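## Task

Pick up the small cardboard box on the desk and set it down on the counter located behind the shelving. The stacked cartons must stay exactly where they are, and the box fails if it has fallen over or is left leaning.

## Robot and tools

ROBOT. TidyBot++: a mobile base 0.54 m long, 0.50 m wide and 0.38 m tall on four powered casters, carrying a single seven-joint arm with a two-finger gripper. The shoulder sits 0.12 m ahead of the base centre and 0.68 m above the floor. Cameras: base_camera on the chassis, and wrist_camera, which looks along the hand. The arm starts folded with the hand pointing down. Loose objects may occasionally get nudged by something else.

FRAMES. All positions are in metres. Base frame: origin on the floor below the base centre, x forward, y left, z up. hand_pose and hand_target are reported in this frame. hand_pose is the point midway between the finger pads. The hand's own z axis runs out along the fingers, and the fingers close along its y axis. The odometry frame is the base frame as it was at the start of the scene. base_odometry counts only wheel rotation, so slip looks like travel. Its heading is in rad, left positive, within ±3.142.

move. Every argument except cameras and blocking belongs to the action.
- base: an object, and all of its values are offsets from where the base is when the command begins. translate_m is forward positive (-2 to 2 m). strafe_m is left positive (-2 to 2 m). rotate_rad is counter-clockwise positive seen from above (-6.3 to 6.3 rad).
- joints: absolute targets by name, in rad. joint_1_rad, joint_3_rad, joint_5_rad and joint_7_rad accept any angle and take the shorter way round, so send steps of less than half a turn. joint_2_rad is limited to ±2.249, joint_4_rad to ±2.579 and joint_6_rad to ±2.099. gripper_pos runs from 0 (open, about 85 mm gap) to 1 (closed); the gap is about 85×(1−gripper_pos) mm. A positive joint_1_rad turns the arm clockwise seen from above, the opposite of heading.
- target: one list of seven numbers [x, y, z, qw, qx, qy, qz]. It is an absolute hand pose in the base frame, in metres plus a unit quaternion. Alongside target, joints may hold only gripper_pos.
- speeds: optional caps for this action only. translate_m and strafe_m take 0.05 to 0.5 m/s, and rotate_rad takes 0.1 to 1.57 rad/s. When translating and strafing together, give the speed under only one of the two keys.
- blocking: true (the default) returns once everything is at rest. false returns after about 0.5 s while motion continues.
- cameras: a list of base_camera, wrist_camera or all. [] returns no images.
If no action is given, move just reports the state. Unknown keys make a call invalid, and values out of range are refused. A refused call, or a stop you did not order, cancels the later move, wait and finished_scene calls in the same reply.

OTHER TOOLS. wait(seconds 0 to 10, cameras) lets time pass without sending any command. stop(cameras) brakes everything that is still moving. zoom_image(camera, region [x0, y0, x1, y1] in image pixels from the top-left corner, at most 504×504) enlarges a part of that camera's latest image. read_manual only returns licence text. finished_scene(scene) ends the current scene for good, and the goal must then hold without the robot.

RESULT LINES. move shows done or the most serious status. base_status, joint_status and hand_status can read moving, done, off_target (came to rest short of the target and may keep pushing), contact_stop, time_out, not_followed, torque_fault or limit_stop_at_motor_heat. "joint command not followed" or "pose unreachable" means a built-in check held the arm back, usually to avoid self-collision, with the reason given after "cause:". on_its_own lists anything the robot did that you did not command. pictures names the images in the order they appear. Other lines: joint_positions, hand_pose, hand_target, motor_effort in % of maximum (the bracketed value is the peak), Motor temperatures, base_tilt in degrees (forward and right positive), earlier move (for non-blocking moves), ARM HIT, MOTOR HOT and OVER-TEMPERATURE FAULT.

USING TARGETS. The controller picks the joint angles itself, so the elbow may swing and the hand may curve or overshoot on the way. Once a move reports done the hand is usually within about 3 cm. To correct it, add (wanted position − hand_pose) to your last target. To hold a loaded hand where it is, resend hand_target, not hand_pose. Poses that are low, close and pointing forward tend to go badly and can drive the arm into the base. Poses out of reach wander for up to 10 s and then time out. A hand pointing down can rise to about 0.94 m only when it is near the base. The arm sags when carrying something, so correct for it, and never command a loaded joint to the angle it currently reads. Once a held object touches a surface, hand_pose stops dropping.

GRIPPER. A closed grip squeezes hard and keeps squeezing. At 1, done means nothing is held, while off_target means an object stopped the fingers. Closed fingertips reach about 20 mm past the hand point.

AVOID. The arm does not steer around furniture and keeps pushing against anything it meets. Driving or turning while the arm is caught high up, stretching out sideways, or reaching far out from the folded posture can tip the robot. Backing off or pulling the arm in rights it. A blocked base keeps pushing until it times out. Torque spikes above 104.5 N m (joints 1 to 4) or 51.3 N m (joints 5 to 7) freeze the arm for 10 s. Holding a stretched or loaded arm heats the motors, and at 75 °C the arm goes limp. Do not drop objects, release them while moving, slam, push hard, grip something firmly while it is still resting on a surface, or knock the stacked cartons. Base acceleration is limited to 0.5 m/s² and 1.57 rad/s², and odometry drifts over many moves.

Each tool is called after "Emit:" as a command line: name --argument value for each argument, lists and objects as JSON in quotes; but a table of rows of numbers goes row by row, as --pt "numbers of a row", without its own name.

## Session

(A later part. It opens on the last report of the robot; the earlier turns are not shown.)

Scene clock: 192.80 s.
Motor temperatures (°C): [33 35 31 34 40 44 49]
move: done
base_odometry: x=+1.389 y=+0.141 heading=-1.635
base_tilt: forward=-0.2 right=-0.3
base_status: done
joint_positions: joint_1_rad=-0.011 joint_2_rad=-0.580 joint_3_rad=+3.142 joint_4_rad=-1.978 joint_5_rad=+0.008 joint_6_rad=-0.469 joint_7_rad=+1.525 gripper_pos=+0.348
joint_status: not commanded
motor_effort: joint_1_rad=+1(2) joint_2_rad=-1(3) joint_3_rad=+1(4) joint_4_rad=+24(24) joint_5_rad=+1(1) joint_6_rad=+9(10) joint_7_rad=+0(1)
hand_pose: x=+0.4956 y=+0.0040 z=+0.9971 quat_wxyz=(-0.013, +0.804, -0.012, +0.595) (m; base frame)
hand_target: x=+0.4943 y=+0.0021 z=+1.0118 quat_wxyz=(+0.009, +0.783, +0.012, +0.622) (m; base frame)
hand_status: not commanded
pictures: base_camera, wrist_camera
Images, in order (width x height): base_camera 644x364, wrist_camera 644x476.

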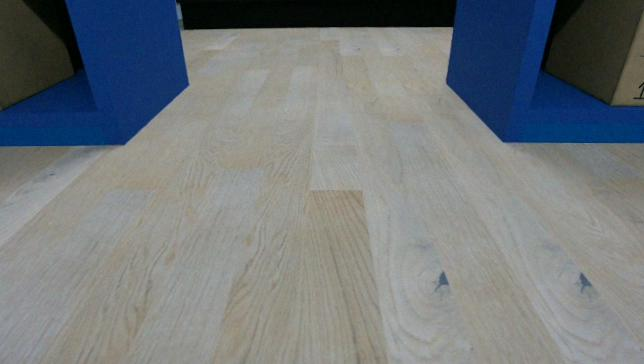

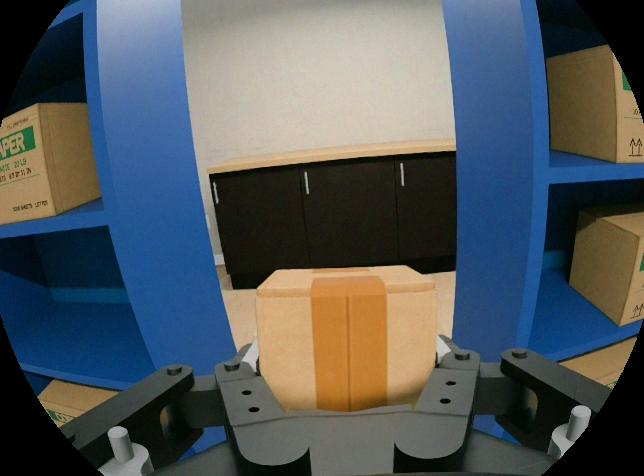

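Emit:
move --base '{"translate_m":1.3}' --speeds '{"translate_m":0.35}'

Scene clock: 202.23 s.
Motor temperatures (°C): [33 35 31 34 40 44 49]
move: done
base_odometry: x=+1.306 y=-1.156 heading=-1.635
base_tilt: forward=-0.1 right=-0.3
base_status: done
joint_positions: joint_1_rad=-0.011 joint_2_rad=-0.592 joint_3_rad=+3.142 joint_4_rad=-1.979 joint_5_rad=+0.008 joint_6_rad=-0.467 joint_7_rad=+1.525 gripper_pos=+0.348
joint_status: not commanded
motor_effort: joint_1_rad=+1(2) joint_2_rad=-2(4) joint_3_rad=+1(2) joint_4_rad=+22(24) joint_5_rad=+0(1) joint_6_rad=+10(10) joint_7_rad=-1(1)
hand_pose: x=+0.4921 y=+0.0040 z=+1.0014 quat_wxyz=(-0.013, +0.800, -0.012, +0.600) (m; base frame)
hand_target: x=+0.4943 y=+0.0021 z=+1.0118 quat_wxyz=(+0.009, +0.783, +0.012, +0.622) (m; base frame)
hand_status: not commanded
pictures: base_camera, wrist_camera
Images, in order (width x height): base_camera 644x364, wrist_camera 644x476.

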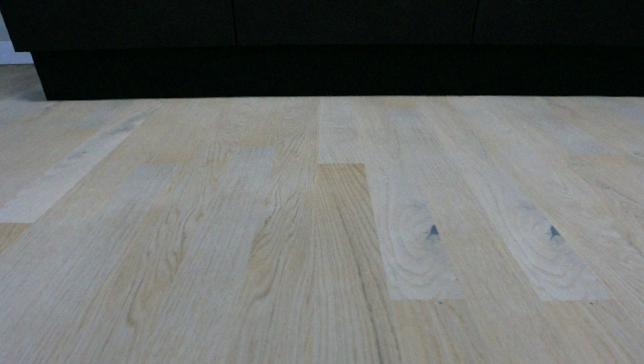

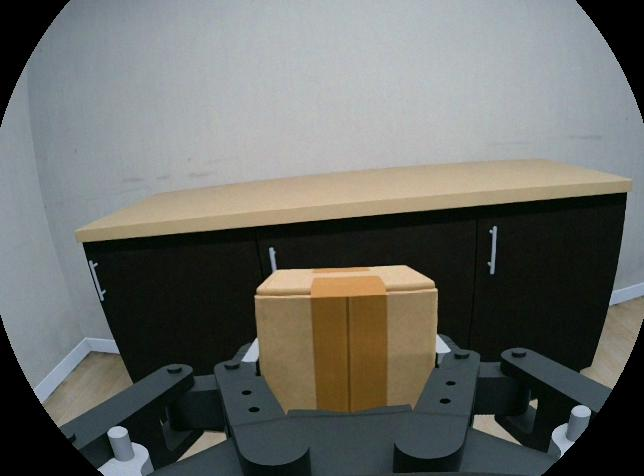

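Emit:
move --base '{"translate_m":0.5}' --speeds '{"translate_m":0.3}' --joints '{"joint_1_rad":0,"joint_2_rad":-0.02,"joint_3_rad":3.14,"joint_4_rad":-0.9,"joint_5_rad":0,"joint_6_rad":-2.0,"joint_7_rad":1.645}'

Scene clock: 227.77 s.
Motor temperatures (°C): [33 35 31 34 40 44 49]
move: done
base_odometry: x=+1.274 y=-1.655 heading=-1.635
base_tilt: forward=-0.1 right=-0.2
base_status: done
joint_positions: joint_1_rad=-0.011 joint_2_rad=-0.014 joint_3_rad=+3.142 joint_4_rad=-0.923 joint_5_rad=+0.008 joint_6_rad=-1.947 joint_7_rad=+1.570 gripper_pos=+0.348
joint_status: all done
motor_effort: joint_1_rad=+1(2) joint_2_rad=-15(18) joint_3_rad=+1(2) joint_4_rad=+15(24) joint_5_rad=+1(2) joint_6_rad=+3(10) joint_7_rad=+0(2)
hand_pose: x=+0.4490 y=+0.0024 z=+0.9971 quat_wxyz=(+0.003, +0.990, +0.002, +0.143) (m; base frame)
hand_target: x=+0.4334 y=+0.0019 z=+1.0021 quat_wxyz=(+0.005, +0.991, +0.038, +0.130) (m; base frame)
hand_status: not commanded
pictures: base_camera, wrist_camera
Images, in order (width x height): base_camera 644x364, wrist_camera 644x476.

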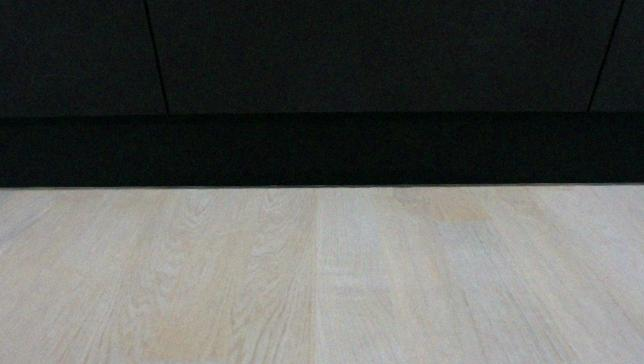

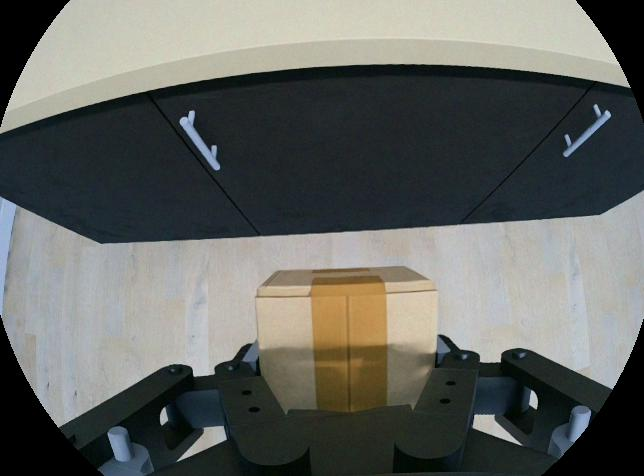

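Emit:
move --base '{"translate_m":0.37}' --speeds '{"translate_m":0.15}'

Scene clock: 235.53 s.
Motor temperatures (°C): [33 35 31 34 40 44 49]
move: done
base_odometry: x=+1.251 y=-2.025 heading=-1.634
base_tilt: forward=-0.2 right=-0.3
base_status: done
joint_positions: joint_1_rad=-0.011 joint_2_rad=-0.013 joint_3_rad=+3.142 joint_4_rad=-0.921 joint_5_rad=+0.008 joint_6_rad=-1.954 joint_7_rad=+1.570 gripper_pos=+0.348
joint_status: not commanded
motor_effort: joint_1_rad=+1(2) joint_2_rad=-16(18) joint_3_rad=+1(1) joint_4_rad=+16(16) joint_5_rad=+1(1) joint_6_rad=+4(4) joint_7_rad=+0(1)
hand_pose: x=+0.4473 y=+0.0023 z=+0.9968 quat_wxyz=(+0.003, +0.990, +0.003, +0.139) (m; base frame)
hand_target: x=+0.4334 y=+0.0019 z=+1.0021 quat_wxyz=(+0.005, +0.991, +0.038, +0.130) (m; base frame)
hand_status: not commanded
pictures: base_camera, wrist_camera
Images, in order (width x height): base_camera 644x364, wrist_camera 644x476.

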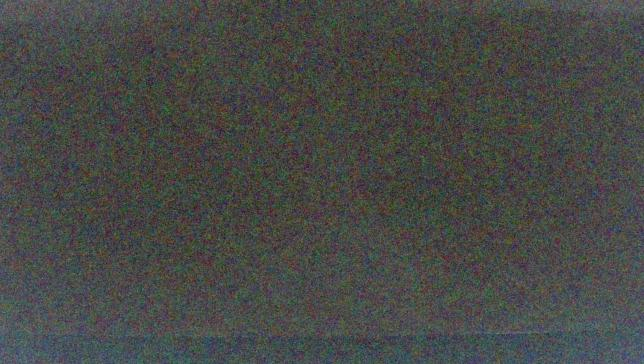

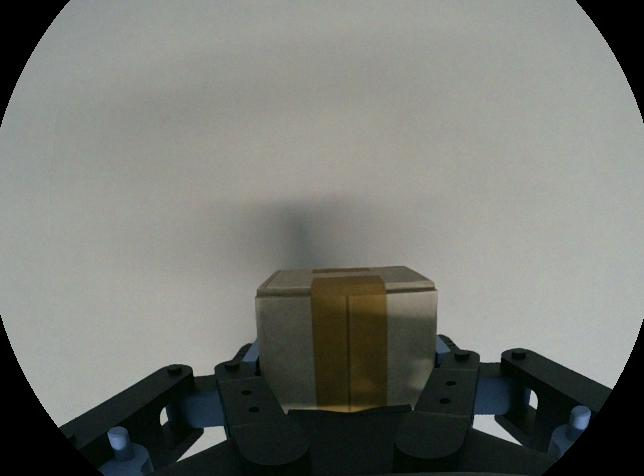

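Emit:
move --target '[0.47,0,0.955,0,0.9986,0,0.0523]' --cameras '["wrist_camera"]'

Scene clock: 239.90 s.
Motor temperatures (°C): [33 35 31 34 40 44 49]
move: done
base_odometry: x=+1.251 y=-2.025 heading=-1.634
base_tilt: forward=-0.2 right=-0.3
base_status: not commanded
joint_positions: joint_1_rad=-0.011 joint_2_rad=+0.130 joint_3_rad=+3.163 joint_4_rad=-0.915 joint_5_rad=+0.008 joint_6_rad=-1.967 joint_7_rad=+1.570 gripper_pos=+0.348
joint_status: not commanded
motor_effort: joint_1_rad=+1(1) joint_2_rad=-21(26) joint_3_rad=+1(1) joint_4_rad=+16(17) joint_5_rad=+0(1) joint_6_rad=+2(4) joint_7_rad=+0(1)
hand_pose: x=+0.4856 y=-0.0042 z=+0.9481 quat_wxyz=(+0.005, +0.998, -0.007, +0.065) (m; base frame)
hand_target: x=+0.4700 y=+0.0000 z=+0.9550 quat_wxyz=(+0.000, +0.999, +0.000, +0.052) (m; base frame)
hand_status: done (0.018 m and 1.8 deg from the pose sent, 0.048 m and 10.0 deg at the start)
pictures: wrist_camera
Images, in order (width x height): wrist_camera 644x476.

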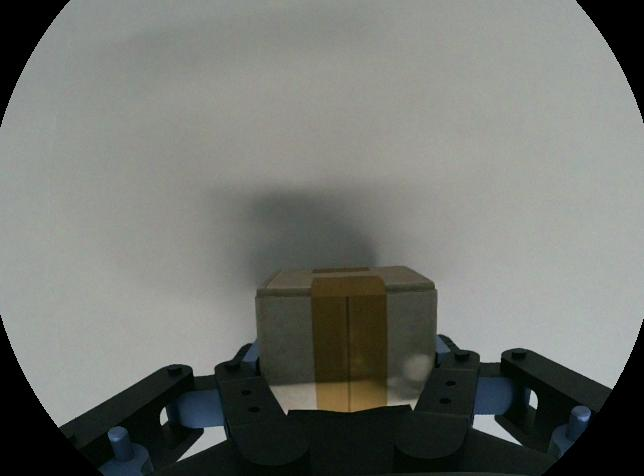

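Emit:
move --target '[0.47,0,0.94,0,0.9999,0,0.01]' --cameras '["wrist_camera"]'

Emit:
move --target '[0.47,0,0.93,0,0.9999,0,0.01]' --cameras '["wrist_camera"]'

Scene clock: 243.93 s.
Motor temperatures (°C): [33 35 31 34 40 44 49]
move: done
base_odometry: x=+1.251 y=-2.025 heading=-1.634
base_tilt: forward=-0.1 right=-0.3
base_status: not commanded
joint_positions: joint_1_rad=-0.011 joint_2_rad=+0.165 joint_3_rad=+3.163 joint_4_rad=-0.903 joint_5_rad=+0.008 joint_6_rad=-2.014 joint_7_rad=+1.570 gripper_pos=+0.348
joint_status: not commanded
motor_effort: joint_1_rad=+1(1) joint_2_rad=-21(24) joint_3_rad=+1(1) joint_4_rad=+15(17) joint_5_rad=+0(1) joint_6_rad=+2(3) joint_7_rad=+0(1)
hand_pose: x=+0.4821 y=-0.0039 z=+0.9377 quat_wxyz=(+0.006, +1.000, -0.008, +0.030) (m; base frame)
hand_target: x=+0.4700 y=+0.0000 z=+0.9400 quat_wxyz=(+0.000, +1.000, +0.000, +0.010) (m; base frame)
hand_status: done (0.013 m and 2.5 deg from the pose sent, 0.018 m and 6.3 deg at the start)
pictures: wrist_camera
Images, in order (width x height): wrist_camera 644x476.

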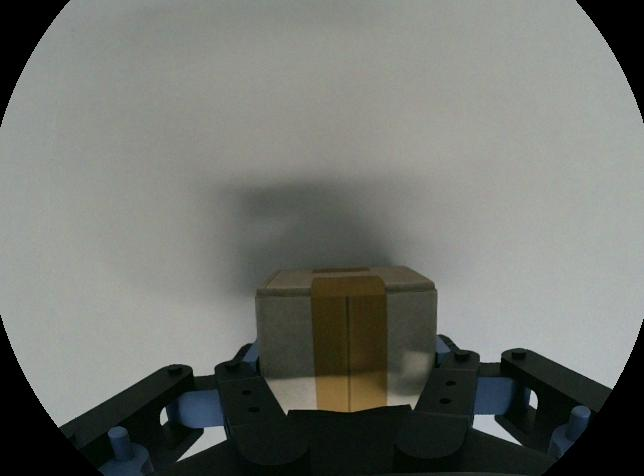

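Scene clock: 244.67 s.
Motor temperatures (°C): [33 35 31 34 40 44 49]
move: done
base_odometry: x=+1.251 y=-2.025 heading=-1.634
base_tilt: forward=-0.1 right=-0.3
base_status: not commanded
joint_positions: joint_1_rad=-0.011 joint_2_rad=+0.157 joint_3_rad=+3.163 joint_4_rad=-0.914 joint_5_rad=+0.008 joint_6_rad=-2.014 joint_7_rad=+1.570 gripper_pos=+0.348
joint_status: not commanded
motor_effort: joint_1_rad=+1(1) joint_2_rad=-19(22) joint_3_rad=+1(1) joint_4_rad=+12(16) joint_5_rad=+0(1) joint_6_rad=+0(2) joint_7_rad=+0(1)
hand_pose: x=+0.4785 y=-0.0039 z=+0.9372 quat_wxyz=(+0.006, +1.000, -0.008, +0.028) (m; base frame)
hand_target: x=+0.4700 y=+0.0000 z=+0.9300 quat_wxyz=(+0.000, +1.000, +0.000, +0.010) (m; base frame)
hand_status: done (0.012 m and 2.3 deg from the pose sent, 0.015 m and 2.5 deg at the start)
pictures: wrist_camera
Images, in order (width x height): wrist_camera 644x476.

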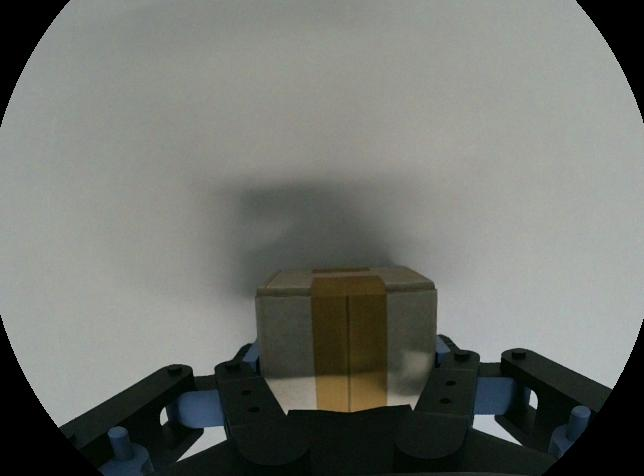

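Emit:
move --target '[0.47,0,0.924,0,0.9999,0,0.01]' --cameras '["wrist_camera"]'

Scene clock: 248.27 s.
Motor temperatures (°C): [33 35 31 34 40 44 49]
move: off_target
base_odometry: x=+1.251 y=-2.025 heading=-1.634
base_tilt: forward=-0.1 right=-0.3
base_status: not commanded
joint_positions: joint_1_rad=-0.011 joint_2_rad=+0.145 joint_3_rad=+3.163 joint_4_rad=-0.930 joint_5_rad=+0.008 joint_6_rad=-2.014 joint_7_rad=+1.570 gripper_pos=+0.348
joint_status: not commanded
motor_effort: joint_1_rad=+1(1) joint_2_rad=-18(20) joint_3_rad=+1(1) joint_4_rad=+12(13) joint_5_rad=+0(0) joint_6_rad=+0(1) joint_7_rad=+0(1)
hand_pose: x=+0.4728 y=-0.0039 z=+0.9369 quat_wxyz=(+0.005, +1.000, -0.008, +0.026) (m; base frame)
hand_target: x=+0.4700 y=+0.0000 z=+0.9240 quat_wxyz=(+0.000, +1.000, +0.000, +0.010) (m; base frame)
hand_status: off_target (0.014 m and 2.2 deg from the pose sent, 0.016 m and 2.3 deg at the start)
pictures: wrist_camera
Images, in order (width x height): wrist_camera 644x476.

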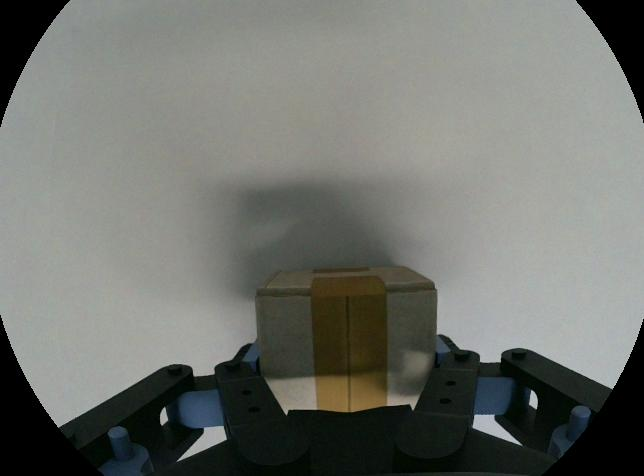

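Emit:
move --joints '{"gripper_pos":0.15}' --cameras '["wrist_camera"]'

Emit:
move --joints '{"gripper_pos":0.0}' --cameras '["wrist_camera"]'

Scene clock: 251.63 s.
Motor temperatures (°C): [33 35 31 34 40 44 49]
move: done
base_odometry: x=+1.251 y=-2.025 heading=-1.634
base_tilt: forward=-0.1 right=-0.3
base_status: not commanded
joint_positions: joint_1_rad=-0.011 joint_2_rad=+0.145 joint_3_rad=+3.163 joint_4_rad=-0.950 joint_5_rad=+0.008 joint_6_rad=-2.014 joint_7_rad=+1.570 gripper_pos=+0.150
joint_status: all done
motor_effort: joint_1_rad=+1(1) joint_2_rad=-21(22) joint_3_rad=+1(1) joint_4_rad=+15(16) joint_5_rad=+1(1) joint_6_rad=+1(1) joint_7_rad=+0(1)
hand_pose: x=+0.4697 y=-0.0039 z=+0.9309 quat_wxyz=(+0.005, +1.000, -0.008, +0.016) (m; base frame)
hand_target: x=+0.4700 y=+0.0000 z=+0.9240 quat_wxyz=(+0.000, +1.000, +0.000, +0.010) (m; base frame)
hand_status: not commanded
pictures: wrist_camera
Images, in order (width x height): wrist_camera 644x476.

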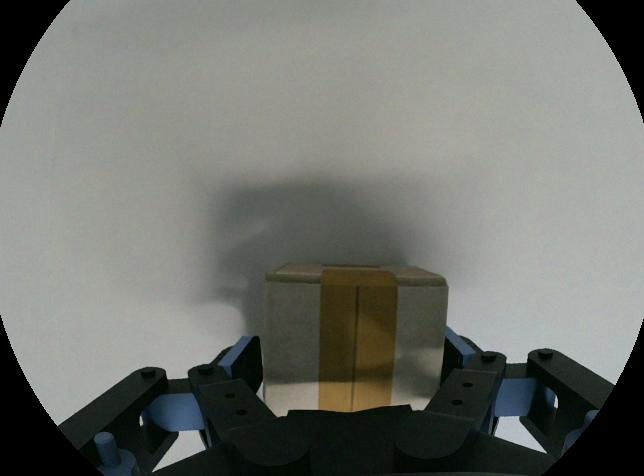

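Scene clock: 252.20 s.
Motor temperatures (°C): [33 35 31 34 40 44 49]
move: done
base_odometry: x=+1.251 y=-2.025 heading=-1.634
base_tilt: forward=-0.1 right=-0.3
base_status: not commanded
joint_positions: joint_1_rad=-0.011 joint_2_rad=+0.145 joint_3_rad=+3.163 joint_4_rad=-0.950 joint_5_rad=+0.008 joint_6_rad=-2.014 joint_7_rad=+1.570 gripper_pos=+0.000
joint_status: all done
motor_effort: joint_1_rad=+1(1) joint_2_rad=-21(22) joint_3_rad=+1(1) joint_4_rad=+16(16) joint_5_rad=+1(1) joint_6_rad=+1(1) joint_7_rad=+0(1)
hand_pose: x=+0.4697 y=-0.0039 z=+0.9309 quat_wxyz=(+0.005, +1.000, -0.008, +0.016) (m; base frame)
hand_target: x=+0.4700 y=+0.0000 z=+0.9240 quat_wxyz=(+0.000, +1.000, +0.000, +0.010) (m; base frame)
hand_status: not commanded
pictures: wrist_camera
Images, in order (width x height): wrist_camera 644x476.

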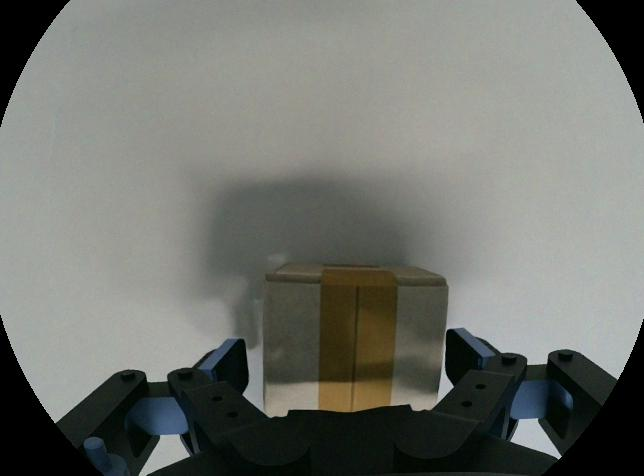

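Emit:
move --base '{"translate_m":-0.35}' --speeds '{"translate_m":0.15}'

Scene clock: 258.33 s.
Motor temperatures (°C): [33 35 31 34 40 44 49]
move: done
base_odometry: x=+1.273 y=-1.675 heading=-1.634
base_tilt: forward=-0.2 right=-0.3
base_status: done
joint_positions: joint_1_rad=-0.011 joint_2_rad=+0.146 joint_3_rad=+3.164 joint_4_rad=-0.950 joint_5_rad=+0.008 joint_6_rad=-2.014 joint_7_rad=+1.570 gripper_pos=+0.000
joint_status: not commanded
motor_effort: joint_1_rad=+1(2) joint_2_rad=-21(25) joint_3_rad=+1(1) joint_4_rad=+15(16) joint_5_rad=+0(1) joint_6_rad=+1(2) joint_7_rad=+0(1)
hand_pose: x=+0.4700 y=-0.0041 z=+0.9305 quat_wxyz=(+0.005, +1.000, -0.008, +0.016) (m; base frame)
hand_target: x=+0.4700 y=+0.0000 z=+0.9240 quat_wxyz=(+0.000, +1.000, +0.000, +0.010) (m; base frame)
hand_status: not commanded
pictures: base_camera, wrist_camera
Images, in order (width x height): base_camera 644x364, wrist_camera 644x476.

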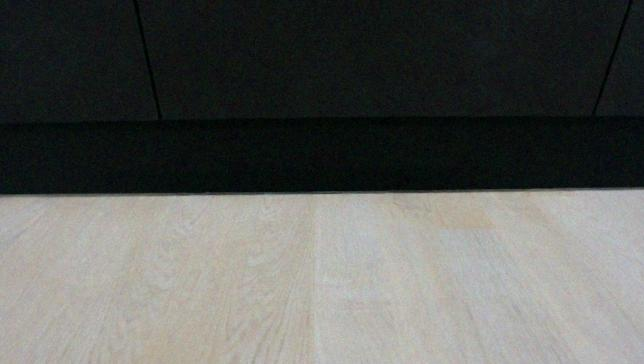

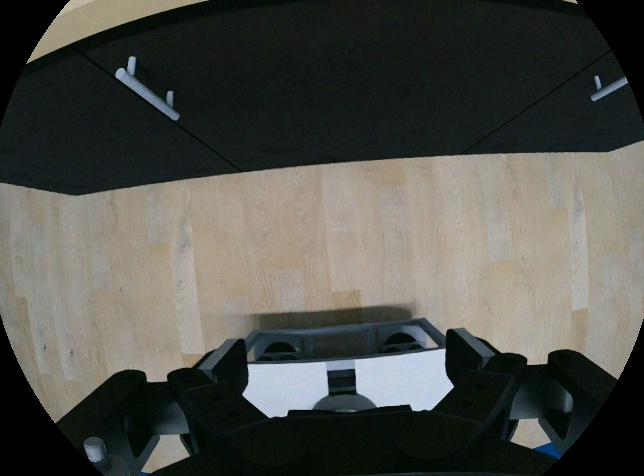

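Emit:
move --joints '{"joint_2_rad":-0.6,"joint_4_rad":-2.0,"joint_6_rad":-0.5}' --cameras '["wrist_camera"]'

Emit:
finished_scene --scene 1

Scene clock: 268.23 s.
Motor temperatures (°C): [33 35 31 34 40 44 49]
move: done
base_odometry: x=+1.273 y=-1.675 heading=-1.634
base_tilt: forward=-0.2 right=-0.3
base_status: not commanded
joint_positions: joint_1_rad=-0.011 joint_2_rad=-0.588 joint_3_rad=+3.164 joint_4_rad=-1.972 joint_5_rad=+0.008 joint_6_rad=-0.565 joint_7_rad=+1.570 gripper_pos=+0.000
joint_status: all done
motor_effort: joint_1_rad=+1(1) joint_2_rad=-1(22) joint_3_rad=+1(1) joint_4_rad=+22(22) joint_5_rad=+0(1) joint_6_rad=+8(9) joint_7_rad=+0(1)
hand_pose: x=+0.4841 y=-0.0066 z=+0.9754 quat_wxyz=(+0.001, +0.827, -0.005, +0.561) (m; base frame)
hand_target: x=+0.4862 y=-0.0061 z=+0.9820 quat_wxyz=(-0.006, +0.813, -0.006, +0.582) (m; base frame)
hand_status: not commanded
pictures: wrist_camera
Images, in order (width x height): wrist_camera 644x476.

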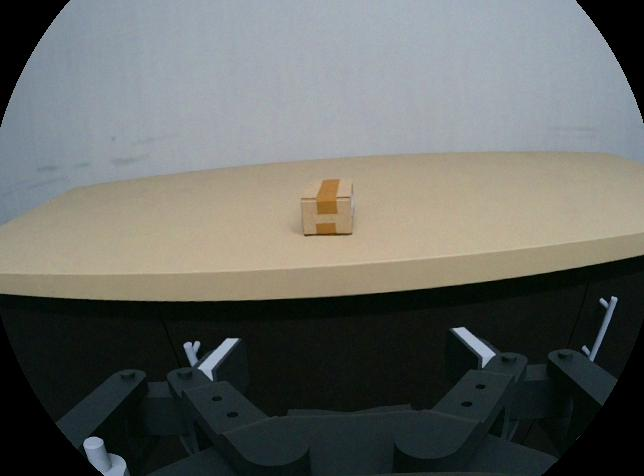

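The scene is finished: the task was done.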